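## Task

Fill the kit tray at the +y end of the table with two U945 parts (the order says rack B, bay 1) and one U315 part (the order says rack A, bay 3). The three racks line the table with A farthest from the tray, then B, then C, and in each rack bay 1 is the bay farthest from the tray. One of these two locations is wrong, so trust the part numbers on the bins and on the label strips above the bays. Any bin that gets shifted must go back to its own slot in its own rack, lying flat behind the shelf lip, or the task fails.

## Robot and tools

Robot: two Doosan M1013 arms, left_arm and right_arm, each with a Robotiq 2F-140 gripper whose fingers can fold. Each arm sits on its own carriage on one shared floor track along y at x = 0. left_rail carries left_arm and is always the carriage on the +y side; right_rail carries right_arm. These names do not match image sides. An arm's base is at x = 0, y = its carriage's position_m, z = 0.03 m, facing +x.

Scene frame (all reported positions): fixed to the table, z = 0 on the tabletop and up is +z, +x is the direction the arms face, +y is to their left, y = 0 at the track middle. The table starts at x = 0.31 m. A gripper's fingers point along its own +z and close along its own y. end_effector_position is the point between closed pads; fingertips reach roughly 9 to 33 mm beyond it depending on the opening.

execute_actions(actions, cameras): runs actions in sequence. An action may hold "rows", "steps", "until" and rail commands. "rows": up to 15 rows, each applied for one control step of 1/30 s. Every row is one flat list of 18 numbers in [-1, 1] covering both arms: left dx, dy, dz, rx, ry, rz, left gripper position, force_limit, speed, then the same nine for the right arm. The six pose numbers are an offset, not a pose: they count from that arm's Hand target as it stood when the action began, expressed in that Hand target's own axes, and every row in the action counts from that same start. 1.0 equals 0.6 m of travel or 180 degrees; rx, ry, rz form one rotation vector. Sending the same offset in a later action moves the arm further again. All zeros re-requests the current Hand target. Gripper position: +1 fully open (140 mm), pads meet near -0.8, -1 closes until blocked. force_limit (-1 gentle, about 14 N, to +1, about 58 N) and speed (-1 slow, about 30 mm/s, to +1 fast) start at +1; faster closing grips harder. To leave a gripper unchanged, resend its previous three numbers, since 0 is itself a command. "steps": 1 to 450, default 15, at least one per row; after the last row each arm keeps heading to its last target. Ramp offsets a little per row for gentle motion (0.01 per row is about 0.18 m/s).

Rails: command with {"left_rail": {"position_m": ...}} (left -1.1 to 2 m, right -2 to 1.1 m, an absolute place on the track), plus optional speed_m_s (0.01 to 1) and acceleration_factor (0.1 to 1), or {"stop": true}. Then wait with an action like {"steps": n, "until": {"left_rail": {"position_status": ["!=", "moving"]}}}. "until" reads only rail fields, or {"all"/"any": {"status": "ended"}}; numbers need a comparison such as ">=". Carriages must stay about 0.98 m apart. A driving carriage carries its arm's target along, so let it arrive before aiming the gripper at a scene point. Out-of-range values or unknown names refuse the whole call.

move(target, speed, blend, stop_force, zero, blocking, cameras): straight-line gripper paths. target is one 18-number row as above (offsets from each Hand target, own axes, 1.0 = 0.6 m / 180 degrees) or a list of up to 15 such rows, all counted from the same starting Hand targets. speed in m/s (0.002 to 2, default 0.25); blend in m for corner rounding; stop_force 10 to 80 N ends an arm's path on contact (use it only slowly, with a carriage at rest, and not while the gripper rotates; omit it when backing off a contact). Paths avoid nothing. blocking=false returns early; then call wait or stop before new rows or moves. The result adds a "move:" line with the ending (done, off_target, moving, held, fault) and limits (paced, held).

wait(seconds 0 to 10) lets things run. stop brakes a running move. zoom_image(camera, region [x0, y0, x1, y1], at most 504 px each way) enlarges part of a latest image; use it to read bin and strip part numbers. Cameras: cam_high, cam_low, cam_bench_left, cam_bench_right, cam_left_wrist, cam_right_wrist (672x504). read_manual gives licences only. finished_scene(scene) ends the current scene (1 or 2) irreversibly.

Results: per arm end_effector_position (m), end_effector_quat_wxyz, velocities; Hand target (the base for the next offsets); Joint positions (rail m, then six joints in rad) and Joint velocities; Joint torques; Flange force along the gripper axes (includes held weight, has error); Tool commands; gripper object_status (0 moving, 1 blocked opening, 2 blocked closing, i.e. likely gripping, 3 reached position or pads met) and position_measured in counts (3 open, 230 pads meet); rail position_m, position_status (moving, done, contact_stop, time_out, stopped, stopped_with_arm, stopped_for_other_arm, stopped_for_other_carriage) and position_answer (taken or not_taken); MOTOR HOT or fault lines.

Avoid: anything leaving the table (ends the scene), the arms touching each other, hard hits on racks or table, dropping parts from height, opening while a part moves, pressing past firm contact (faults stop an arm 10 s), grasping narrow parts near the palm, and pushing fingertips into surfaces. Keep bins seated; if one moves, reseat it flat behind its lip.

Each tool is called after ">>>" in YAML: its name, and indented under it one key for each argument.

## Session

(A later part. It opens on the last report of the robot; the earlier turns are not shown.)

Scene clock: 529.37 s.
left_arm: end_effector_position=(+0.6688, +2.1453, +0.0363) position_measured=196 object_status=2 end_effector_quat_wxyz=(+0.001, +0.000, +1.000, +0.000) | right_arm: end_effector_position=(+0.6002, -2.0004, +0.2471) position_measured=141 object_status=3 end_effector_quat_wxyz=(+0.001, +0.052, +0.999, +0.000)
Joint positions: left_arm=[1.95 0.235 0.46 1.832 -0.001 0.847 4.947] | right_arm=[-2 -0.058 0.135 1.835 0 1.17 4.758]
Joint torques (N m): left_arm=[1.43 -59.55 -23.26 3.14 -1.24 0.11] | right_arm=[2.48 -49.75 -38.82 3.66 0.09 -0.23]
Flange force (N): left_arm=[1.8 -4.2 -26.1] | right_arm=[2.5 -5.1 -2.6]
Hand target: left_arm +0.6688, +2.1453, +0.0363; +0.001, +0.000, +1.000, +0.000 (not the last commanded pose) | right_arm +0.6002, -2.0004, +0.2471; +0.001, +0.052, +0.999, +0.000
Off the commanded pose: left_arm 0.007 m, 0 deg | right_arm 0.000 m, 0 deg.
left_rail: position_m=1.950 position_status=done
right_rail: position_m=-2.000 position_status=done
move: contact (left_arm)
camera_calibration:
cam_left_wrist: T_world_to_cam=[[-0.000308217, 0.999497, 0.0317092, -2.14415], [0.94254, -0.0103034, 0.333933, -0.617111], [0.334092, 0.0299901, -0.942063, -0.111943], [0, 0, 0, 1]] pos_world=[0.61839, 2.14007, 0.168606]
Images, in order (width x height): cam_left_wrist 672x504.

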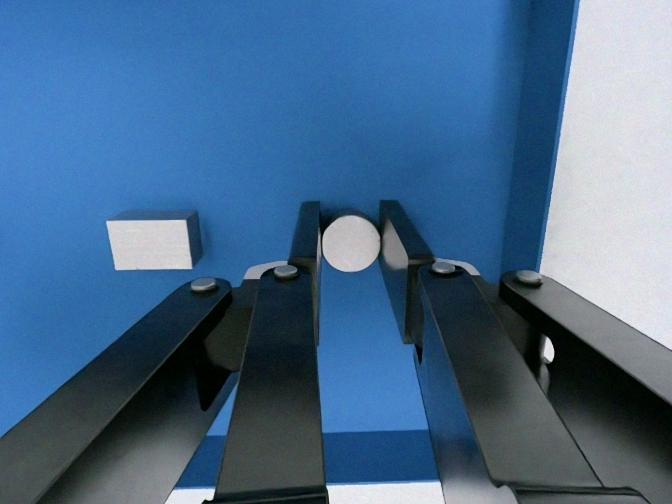

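>>> execute_actions:
  actions:
    - {"rows":[[0,0,-0.001,0,0,0,-0.25,-1,-1,0,0,0,0,0,0,-0.1,-1,-1]],"steps":35}
  cameras: []

>>> move:
  target:
    - [0,0,-0.4,0,0,0,-0.25,-1,-1,0,0,0,0,0,0,-0.1,-1,-1]
    - [-0.052,-0.192,-0.639,0,0,0,-0.25,-1,-1,0,0,0,0,0,0,-0.1,-1,-1]
    - [-0.052,-0.192,-0.639,0,0,0,1,-1,1,0,0,0,0,0,0,-0.1,-1,-1]
  speed: 0.3
  cameras: ["cam_left_wrist"]

>>> execute_actions:
  actions:
    - {"left_rail":{"position_m":-0.4},"steps":400,"until":{"left_rail":{"position_status":["!=","moving"]}}}
  cameras: ["cam_left_wrist"]

>>> zoom_image:
  camera: "cam_left_wrist"
  region: [80, 150, 440, 330]

Scene clock: 535.77 s.
left_arm: end_effector_position=(+0.6688, +2.1453, +0.0369) position_measured=160 object_status=3 end_effector_quat_wxyz=(+0.001, +0.000, +1.000, +0.000) | right_arm: end_effector_position=(+0.6002, -2.0004, +0.2471) position_measured=141 object_status=3 end_effector_quat_wxyz=(+0.001, +0.052, +0.999, +0.000)
Joint positions: left_arm=[1.95 0.235 0.46 1.831 -0.001 0.848 4.947] | right_arm=[-2 -0.058 0.135 1.835 0 1.17 4.758]
Joint torques (N m): left_arm=[0.48 -76.91 -30.49 3.04 0.34 0.2] | right_arm=[2.16 -50.06 -38.75 3.67 0.01 -0.2]
Flange force (N): left_arm=[-3.2 -1.5 -0.2] | right_arm=[2.2 -4.5 -2.2]
Hand target: left_arm +0.6688, +2.1453, +0.0369; +0.001, +0.000, +1.000, +0.000 | right_arm +0.6002, -2.0004, +0.2471; +0.001, +0.052, +0.999, +0.000
Off the commanded pose: left_arm 0.000 m, 0 deg | right_arm 0.000 m, 0 deg.
left_rail: position_m=1.950 position_status=done
right_rail: position_m=-2.000 position_status=done
No camera images: "cameras" was empty.

Scene clock: 538.83 s.
left_arm: end_effector_position=(+0.6992, +2.0301, +0.4203) position_measured=3 object_status=0 end_effector_quat_wxyz=(+0.001, +0.000, +1.000, +0.000) | right_arm: end_effector_position=(+0.6002, -2.0004, +0.2471) position_measured=141 object_status=3 end_effector_quat_wxyz=(+0.001, +0.052, +0.999, +0.000)
Joint positions: left_arm=[1.95 0.065 0.235 1.395 0 1.51 4.777] | right_arm=[-2 -0.058 0.135 1.835 0 1.17 4.758]
Joint torques (N m): left_arm=[1.78 -64.64 -40.39 4.08 0.27 0.11] | right_arm=[2.32 -49.75 -38.83 3.68 0.04 -0.2]
Flange force (N): left_arm=[-3.1 -3.4 -2.2] | right_arm=[2.7 -4.8 -2.6]
Hand target: left_arm +0.6992, +2.0301, +0.4203; +0.001, +0.000, +1.000, +0.000 | right_arm +0.6002, -2.0004, +0.2471; +0.001, +0.052, +0.999, +0.000
Off the commanded pose: left_arm 0.000 m, 0 deg | right_arm 0.000 m, 0 deg.
left_rail: position_m=1.950 position_status=done
right_rail: position_m=-2.000 position_status=done
move: done
camera_calibration:
cam_left_wrist: T_world_to_cam=[[-0.000309292, 0.999497, 0.0317088, -2.04108], [0.94254, -0.0103023, 0.333933, -0.775184], [0.334092, 0.0299901, -0.942063, 0.243111], [0, 0, 0, 1]] pos_world=[0.64879, 2.02477, 0.552606]
Images, in order (width x height): cam_left_wrist 672x504.

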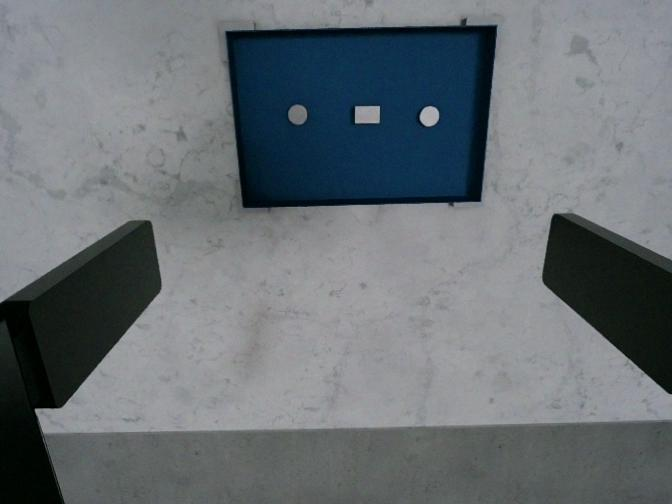

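Scene clock: 543.00 s.
left_arm: end_effector_position=(+0.6992, -0.3199, +0.4203) position_measured=3 object_status=3 end_effector_quat_wxyz=(+0.001, +0.000, +1.000, +0.000) | right_arm: end_effector_position=(+0.6002, -2.0004, +0.2471) position_measured=141 object_status=3 end_effector_quat_wxyz=(+0.001, +0.052, +0.999, +0.000)
Joint positions: left_arm=[-0.4 0.065 0.235 1.395 0 1.51 4.777] | right_arm=[-2 -0.058 0.135 1.835 0 1.17 4.758]
Joint torques (N m): left_arm=[1.81 -64.1 -40.47 4.14 0.44 0.18] | right_arm=[2.29 -49.98 -38.7 3.67 0.03 -0.23]
Flange force (N): left_arm=[-1.8 -3.6 -1.9] | right_arm=[1.9 -5.0 -2.6]
Hand target: left_arm +0.6992, -0.3199, +0.4203; +0.001, +0.000, +1.000, +0.000 | right_arm +0.6002, -2.0004, +0.2471; +0.001, +0.052, +0.999, +0.000
Tool commands: left_gripper/position=+1.0 left_gripper/force_limit=-1.0 left_gripper/speed=+1.0 right_gripper/position=-0.1 right_gripper/force_limit=-1.0 right_gripper/speed=-1.0
Off the commanded pose: left_arm 0.000 m, 0 deg | right_arm 0.000 m, 0 deg.
left_rail: position_m=-0.400 position_status=done
right_rail: position_m=-2.000 position_status=done
camera_calibration:
cam_left_wrist: T_world_to_cam=[[-0.000309292, 0.999497, 0.0317088, 0.307643], [0.94254, -0.0103023, 0.333933, -0.799394], [0.334092, 0.0299901, -0.942063, 0.313585], [0, 0, 0, 1]] pos_world=[0.64879, -0.325128, 0.552606]
Images, in order (width x height): cam_left_wrist 672x504.

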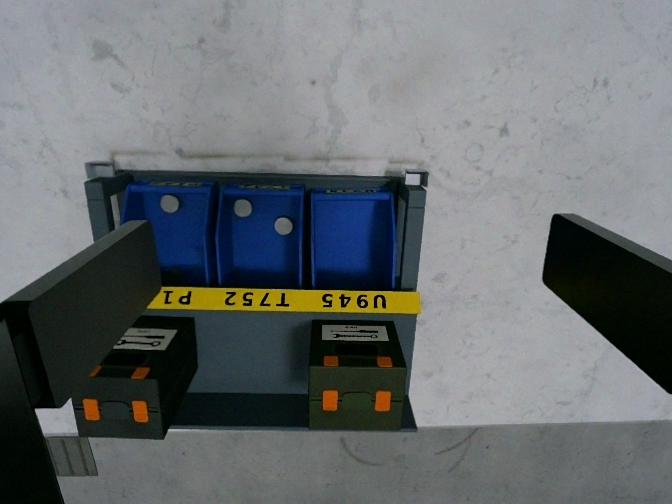

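Scaled by 1.400 from the camera's 672x504 image, which has a finer 960x720 frame.

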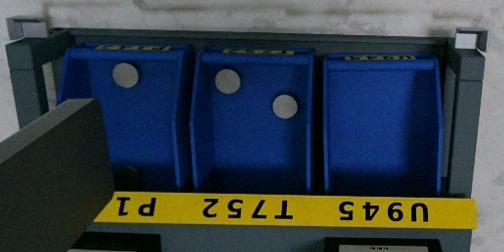

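>>> move:
  target:
    - [-0.168,0.034,0.367,0,0,0,-1,-1,0,0,0,0,0,0,0,-0.1,-1,-1]
    - [-0.168,0.034,0.608,0,0,0,-1,-1,0,0,0,0,0,0,0,-0.1,-1,-1]
  speed: 0.15
  cameras: ["cam_left_wrist"]

>>> move:
  target: [0.075,0,0,0,0,0,-1,-1,0,0,0,0,0,0,0,-0.1,-1,-1]
  speed: 0.01
  stop_force: 15
  cameras: ["cam_left_wrist"]

Scene clock: 556.53 s.
left_arm: end_effector_position=(+0.8008, -0.2995, +0.0558) position_measured=234 object_status=3 end_effector_quat_wxyz=(+0.001, +0.000, +1.000, +0.000) | right_arm: end_effector_position=(+0.6002, -2.0004, +0.2471) position_measured=141 object_status=3 end_effector_quat_wxyz=(+0.001, +0.052, +0.999, +0.000)
Joint positions: left_arm=[-0.4 0.082 0.583 1.579 0 0.977 4.794] | right_arm=[-2 -0.058 0.135 1.835 0 1.17 4.758]
Joint torques (N m): left_arm=[1.33 -90.43 -33.82 3.46 0.07 0.13] | right_arm=[2.25 -49.98 -38.83 3.65 0.05 -0.24]
Flange force (N): left_arm=[-2.2 -2.6 -1.7] | right_arm=[2.4 -4.5 -2.2]
Hand target: left_arm +0.8008, -0.2995, +0.0557; +0.001, +0.000, +1.000, +0.000 | right_arm +0.6002, -2.0004, +0.2471; +0.001, +0.052, +0.999, +0.000
Off the commanded pose: left_arm 0.000 m, 0 deg | right_arm 0.000 m, 0 deg.
left_rail: position_m=-0.400 position_status=done
right_rail: position_m=-2.000 position_status=done
move: done
camera_calibration:
cam_left_wrist: T_world_to_cam=[[-0.000308217, 0.999497, 0.0317092, 0.298841], [0.94254, -0.0103034, 0.333933, -0.773227], [0.334092, 0.0299901, -0.942063, -0.0643526], [0, 0, 0, 1]] pos_world=[0.75039, -0.304728, 0.188106]
Images, in order (width x height): cam_left_wrist 672x504.

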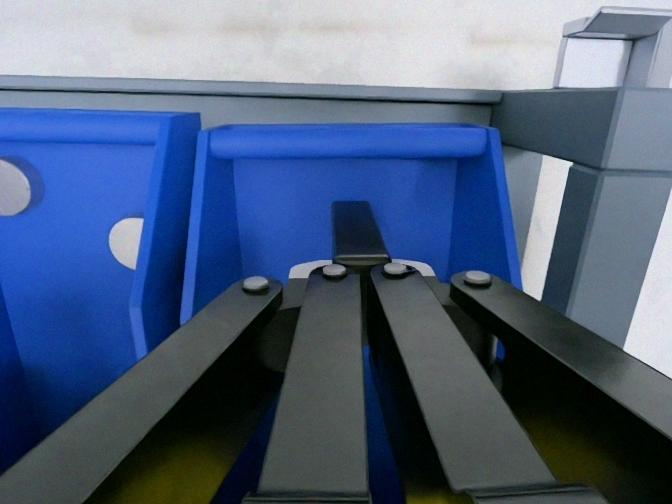

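Scene clock: 561.20 s.
left_arm: end_effector_position=(+0.7605, -0.2995, +0.0557) position_measured=234 object_status=3 end_effector_quat_wxyz=(+0.001, +0.000, +1.000, +0.000) | right_arm: end_effector_position=(+0.6002, -2.0004, +0.2471) position_measured=141 object_status=3 end_effector_quat_wxyz=(+0.001, +0.052, +0.999, +0.000)
Joint positions: left_arm=[-0.4 0.086 0.531 1.67 0 0.939 4.799] | right_arm=[-2 -0.058 0.135 1.835 0 1.17 4.758]
Joint torques (N m): left_arm=[5.94 -81.4 -25.46 4.74 3.57 0.18] | right_arm=[2.36 -49.9 -38.86 3.66 0.03 -0.22]
Flange force (N): left_arm=[-11.6 -7.8 -3.6] | right_arm=[2.4 -4.8 -2.4]
Hand target: left_arm +0.7605, -0.2995, +0.0556; +0.001, +0.000, +1.000, +0.000 (not the last commanded pose) | right_arm +0.6002, -2.0004, +0.2471; +0.001, +0.052, +0.999, +0.000
Off the commanded pose: left_arm 0.005 m, 0 deg | right_arm 0.000 m, 0 deg.
left_rail: position_m=-0.400 position_status=done
right_rail: position_m=-2.000 position_status=done
move: contact (left_arm)
camera_calibration:
cam_left_wrist: T_world_to_cam=[[-0.000309292, 0.999497, 0.0317088, 0.298833], [0.94254, -0.0103023, 0.333933, -0.735209], [0.334092, 0.0299901, -0.942063, -0.0509829], [0, 0, 0, 1]] pos_world=[0.71009, -0.304728, 0.188006]
Images, in order (width x height): cam_left_wrist 672x504.

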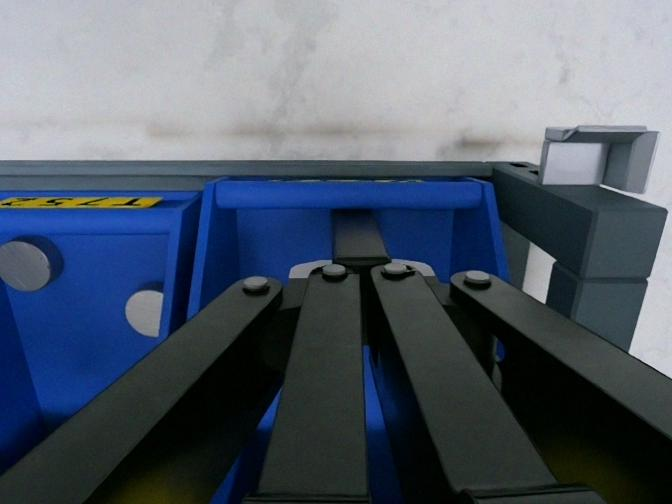

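>>> move:
  target:
    - [-0.03,0,0,0,0,0,-1,-1,0,0,0,0,0,0,0,-0.1,-1,-1]
    - [-0.03,0,-0.25,0,0,0,-1,-1,0,0,0,0,0,0,0,-0.1,-1,-1]
    - [0.1023,0.034,-0.608,0,0,0,-1,-1,0,0,0,0,0,0,0,-0.1,-1,-1]
  speed: 0.15
  cameras: ["cam_left_wrist"]

>>> zoom_image:
  camera: "cam_left_wrist"
  region: [80, 150, 440, 330]

Scene clock: 571.40 s.
left_arm: end_effector_position=(+0.6984, -0.2791, +0.4203) position_measured=234 object_status=3 end_effector_quat_wxyz=(+0.001, +0.000, +1.000, +0.000) | right_arm: end_effector_position=(+0.6002, -2.0004, +0.2471) position_measured=141 object_status=3 end_effector_quat_wxyz=(+0.001, +0.052, +0.999, +0.000)
Joint positions: left_arm=[-0.4 0.123 0.243 1.384 0 1.512 4.835] | right_arm=[-2 -0.058 0.135 1.835 0 1.17 4.758]
Joint torques (N m): left_arm=[1.38 -65.75 -40.06 4.07 0.18 0.18] | right_arm=[2.32 -50.1 -38.74 3.7 0.06 -0.28]
Flange force (N): left_arm=[-4.6 -2.7 -2.9] | right_arm=[1.8 -4.7 -2.4]
Hand target: left_arm +0.6984, -0.2791, +0.4203; +0.001, +0.000, +1.000, +0.000 | right_arm +0.6002, -2.0004, +0.2471; +0.001, +0.052, +0.999, +0.000
Off the commanded pose: left_arm 0.000 m, 0 deg | right_arm 0.000 m, 0 deg.
left_rail: position_m=-0.400 position_status=done
right_rail: position_m=-2.000 position_status=done
move: done
camera_calibration:
cam_left_wrist: T_world_to_cam=[[-0.000248379, 0.999493, 0.0318378, 0.266751], [0.94254, -0.0104028, 0.33393, -0.798247], [0.334092, 0.0300914, -0.94206, 0.312656], [0, 0, 0, 1]] pos_world=[0.64799, -0.284328, 0.552606]
Images, in order (width x height): cam_left_wrist 672x504.

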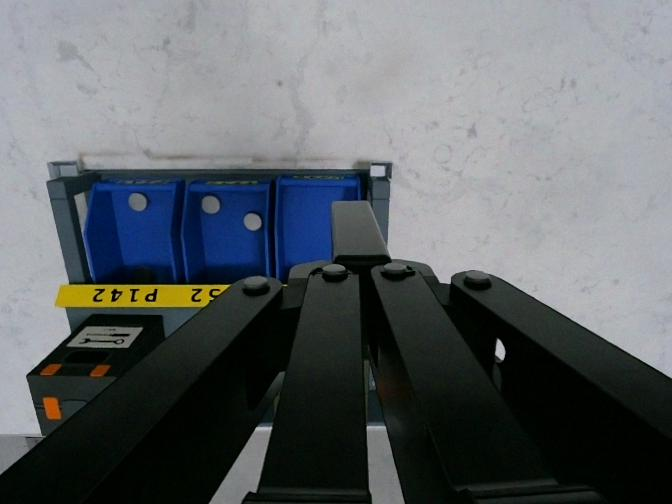

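Scaled by 1.400 from the camera's 672x504 image, which has a finer 960x720 frame.

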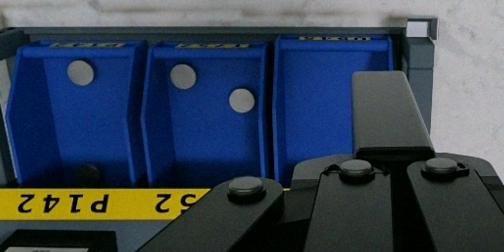

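>>> move:
  target:
    - [0.28,-0.03,0.1,0,-0.194,0,-1,-1,0,0,0,0,0,0,0,-0.1,-1,-1]
    - [0.28,-0.03,0.1,0,-0.194,0,1,-1,1,0,0,0,0,0,0,-0.1,-1,-1]
  speed: 0.25
  cameras: ["cam_left_wrist"]

>>> zoom_image:
  camera: "cam_left_wrist"
  region: [100, 50, 450, 300]

Scene clock: 578.60 s.
left_arm: end_effector_position=(+0.5305, -0.2971, +0.3600) position_measured=3 object_status=0 end_effector_quat_wxyz=(+0.301, +0.000, +0.954, +0.000) | right_arm: end_effector_position=(+0.6002, -2.0004, +0.2471) position_measured=141 object_status=3 end_effector_quat_wxyz=(+0.001, +0.052, +0.999, +0.000)
Joint positions: left_arm=[-0.4 0.197 -0.308 2.134 -0.171 0.72 5.003] | right_arm=[-2 -0.058 0.135 1.835 0 1.17 4.758]
Joint torques (N m): left_arm=[1.91 -7.86 -40.41 3.62 -1.17 0.14] | right_arm=[2.42 -49.85 -38.77 3.65 0.02 -0.24]
Flange force (N): left_arm=[-2.3 -8.0 -2.3] | right_arm=[2.3 -5.0 -2.6]
Hand target: left_arm +0.5305, -0.2971, +0.3600; +0.301, +0.000, +0.954, +0.000 | right_arm +0.6002, -2.0004, +0.2471; +0.001, +0.052, +0.999, +0.000
Off the commanded pose: left_arm 0.000 m, 0 deg | right_arm 0.000 m, 0 deg.
left_rail: position_m=-0.400 position_status=done
right_rail: position_m=-2.000 position_status=done
move: done
camera_calibration:
cam_left_wrist: T_world_to_cam=[[-0.0184283, 0.999493, 0.0259632, 0.298481], [0.581693, -0.0104027, 0.813342, -0.601173], [0.813199, 0.0300911, -0.581207, -0.0716513], [0, 0, 0, 1]] pos_world=[0.413465, -0.302428, 0.439565]
Images, in order (width x height): cam_left_wrist 672x504.

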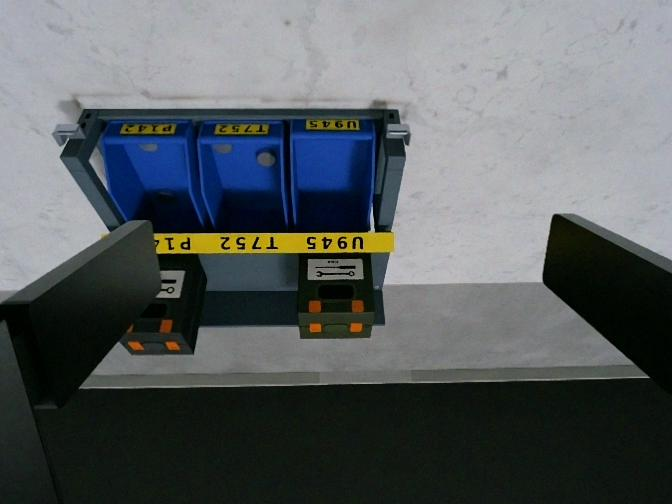

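Scaled by 1.440 from the camera's 672x504 image, which has a finer 960x720 frame.

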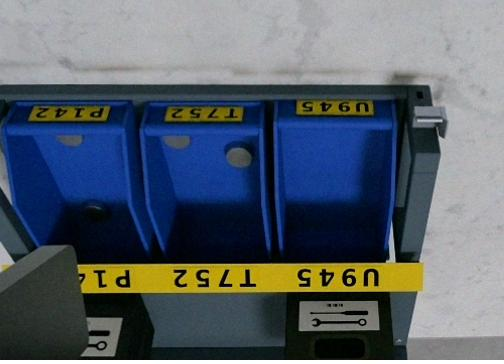

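>>> zoom_image:
  camera: "cam_left_wrist"
  region: [190, 95, 420, 245]

>>> execute_actions:
  actions: []
  cameras: ["cam_high","cam_low"]

>>> zoom_image:
  camera: "cam_low"
  region: [160, 250, 300, 335]

Scaled by 2.191 from the camera's 672x504 image, which has a finer 960x720 frame.

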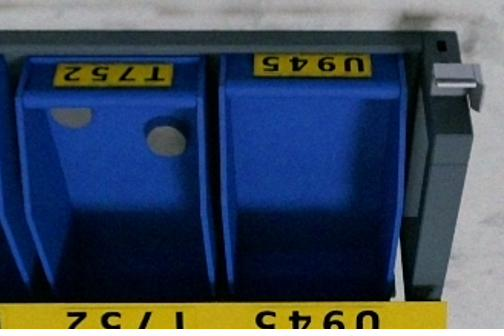

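Scene clock: 583.17 s.
left_arm: end_effector_position=(+0.5305, -0.2971, +0.3600) position_measured=3 object_status=3 end_effector_quat_wxyz=(+0.301, +0.000, +0.954, +0.000) | right_arm: end_effector_position=(+0.6002, -2.0004, +0.2471) position_measured=141 object_status=3 end_effector_quat_wxyz=(+0.001, +0.052, +0.999, +0.000)
Joint positions: left_arm=[-0.4 0.197 -0.308 2.134 -0.171 0.72 5.003] | right_arm=[-2 -0.058 0.135 1.835 0 1.17 4.758]
Joint velocities: within noise
Joint torques (N m): left_arm=[1.75 -7.4 -40.61 3.7 -1.17 0.13] | right_arm=[2.24 -50.01 -38.75 3.66 0.07 -0.3]
Flange force (N): left_arm=[-0.8 -7.6 -2.7] | right_arm=[2.0 -4.5 -2.5]
Hand target: left_arm +0.5305, -0.2971, +0.3600; +0.301, +0.000, +0.954, +0.000 | right_arm +0.6002, -2.0004, +0.2471; +0.001, +0.052, +0.999, +0.000
Tool commands: left_gripper/position=+1.0 left_gripper/force_limit=-1.0 left_gripper/speed=+1.0 right_gripper/position=-0.1 right_gripper/force_limit=-1.0 right_gripper/speed=-1.0
Off the commanded pose: left_arm 0.000 m, 0 deg | right_arm 0.000 m, 0 deg.
left_rail: position_m=-0.400 position_status=done
right_rail: position_m=-2.000 position_status=done
Images, in order (width x height): cam_high 672x504, cam_low 672x504.

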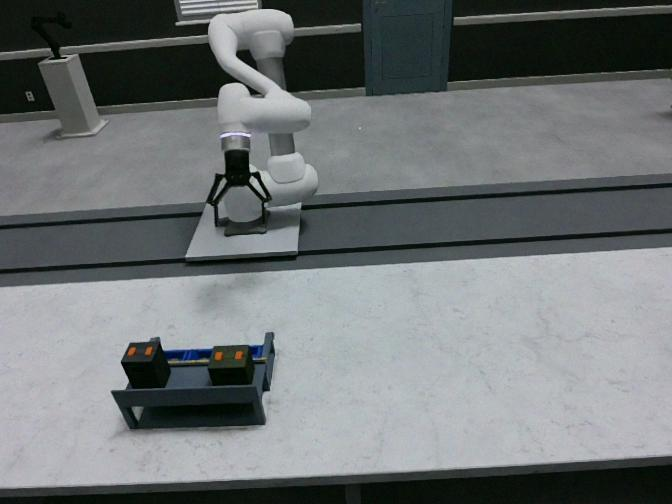

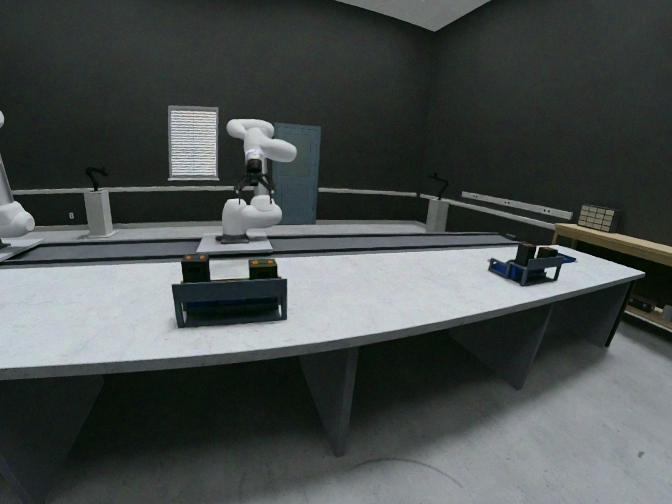

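Scaled by 3.600 from the camera's 672x504 image, which has a finer 960x720 frame.

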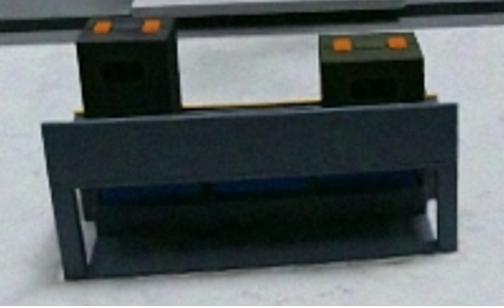

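>>> finished_scene:
  scene: 1

The scene is finished: the task was done.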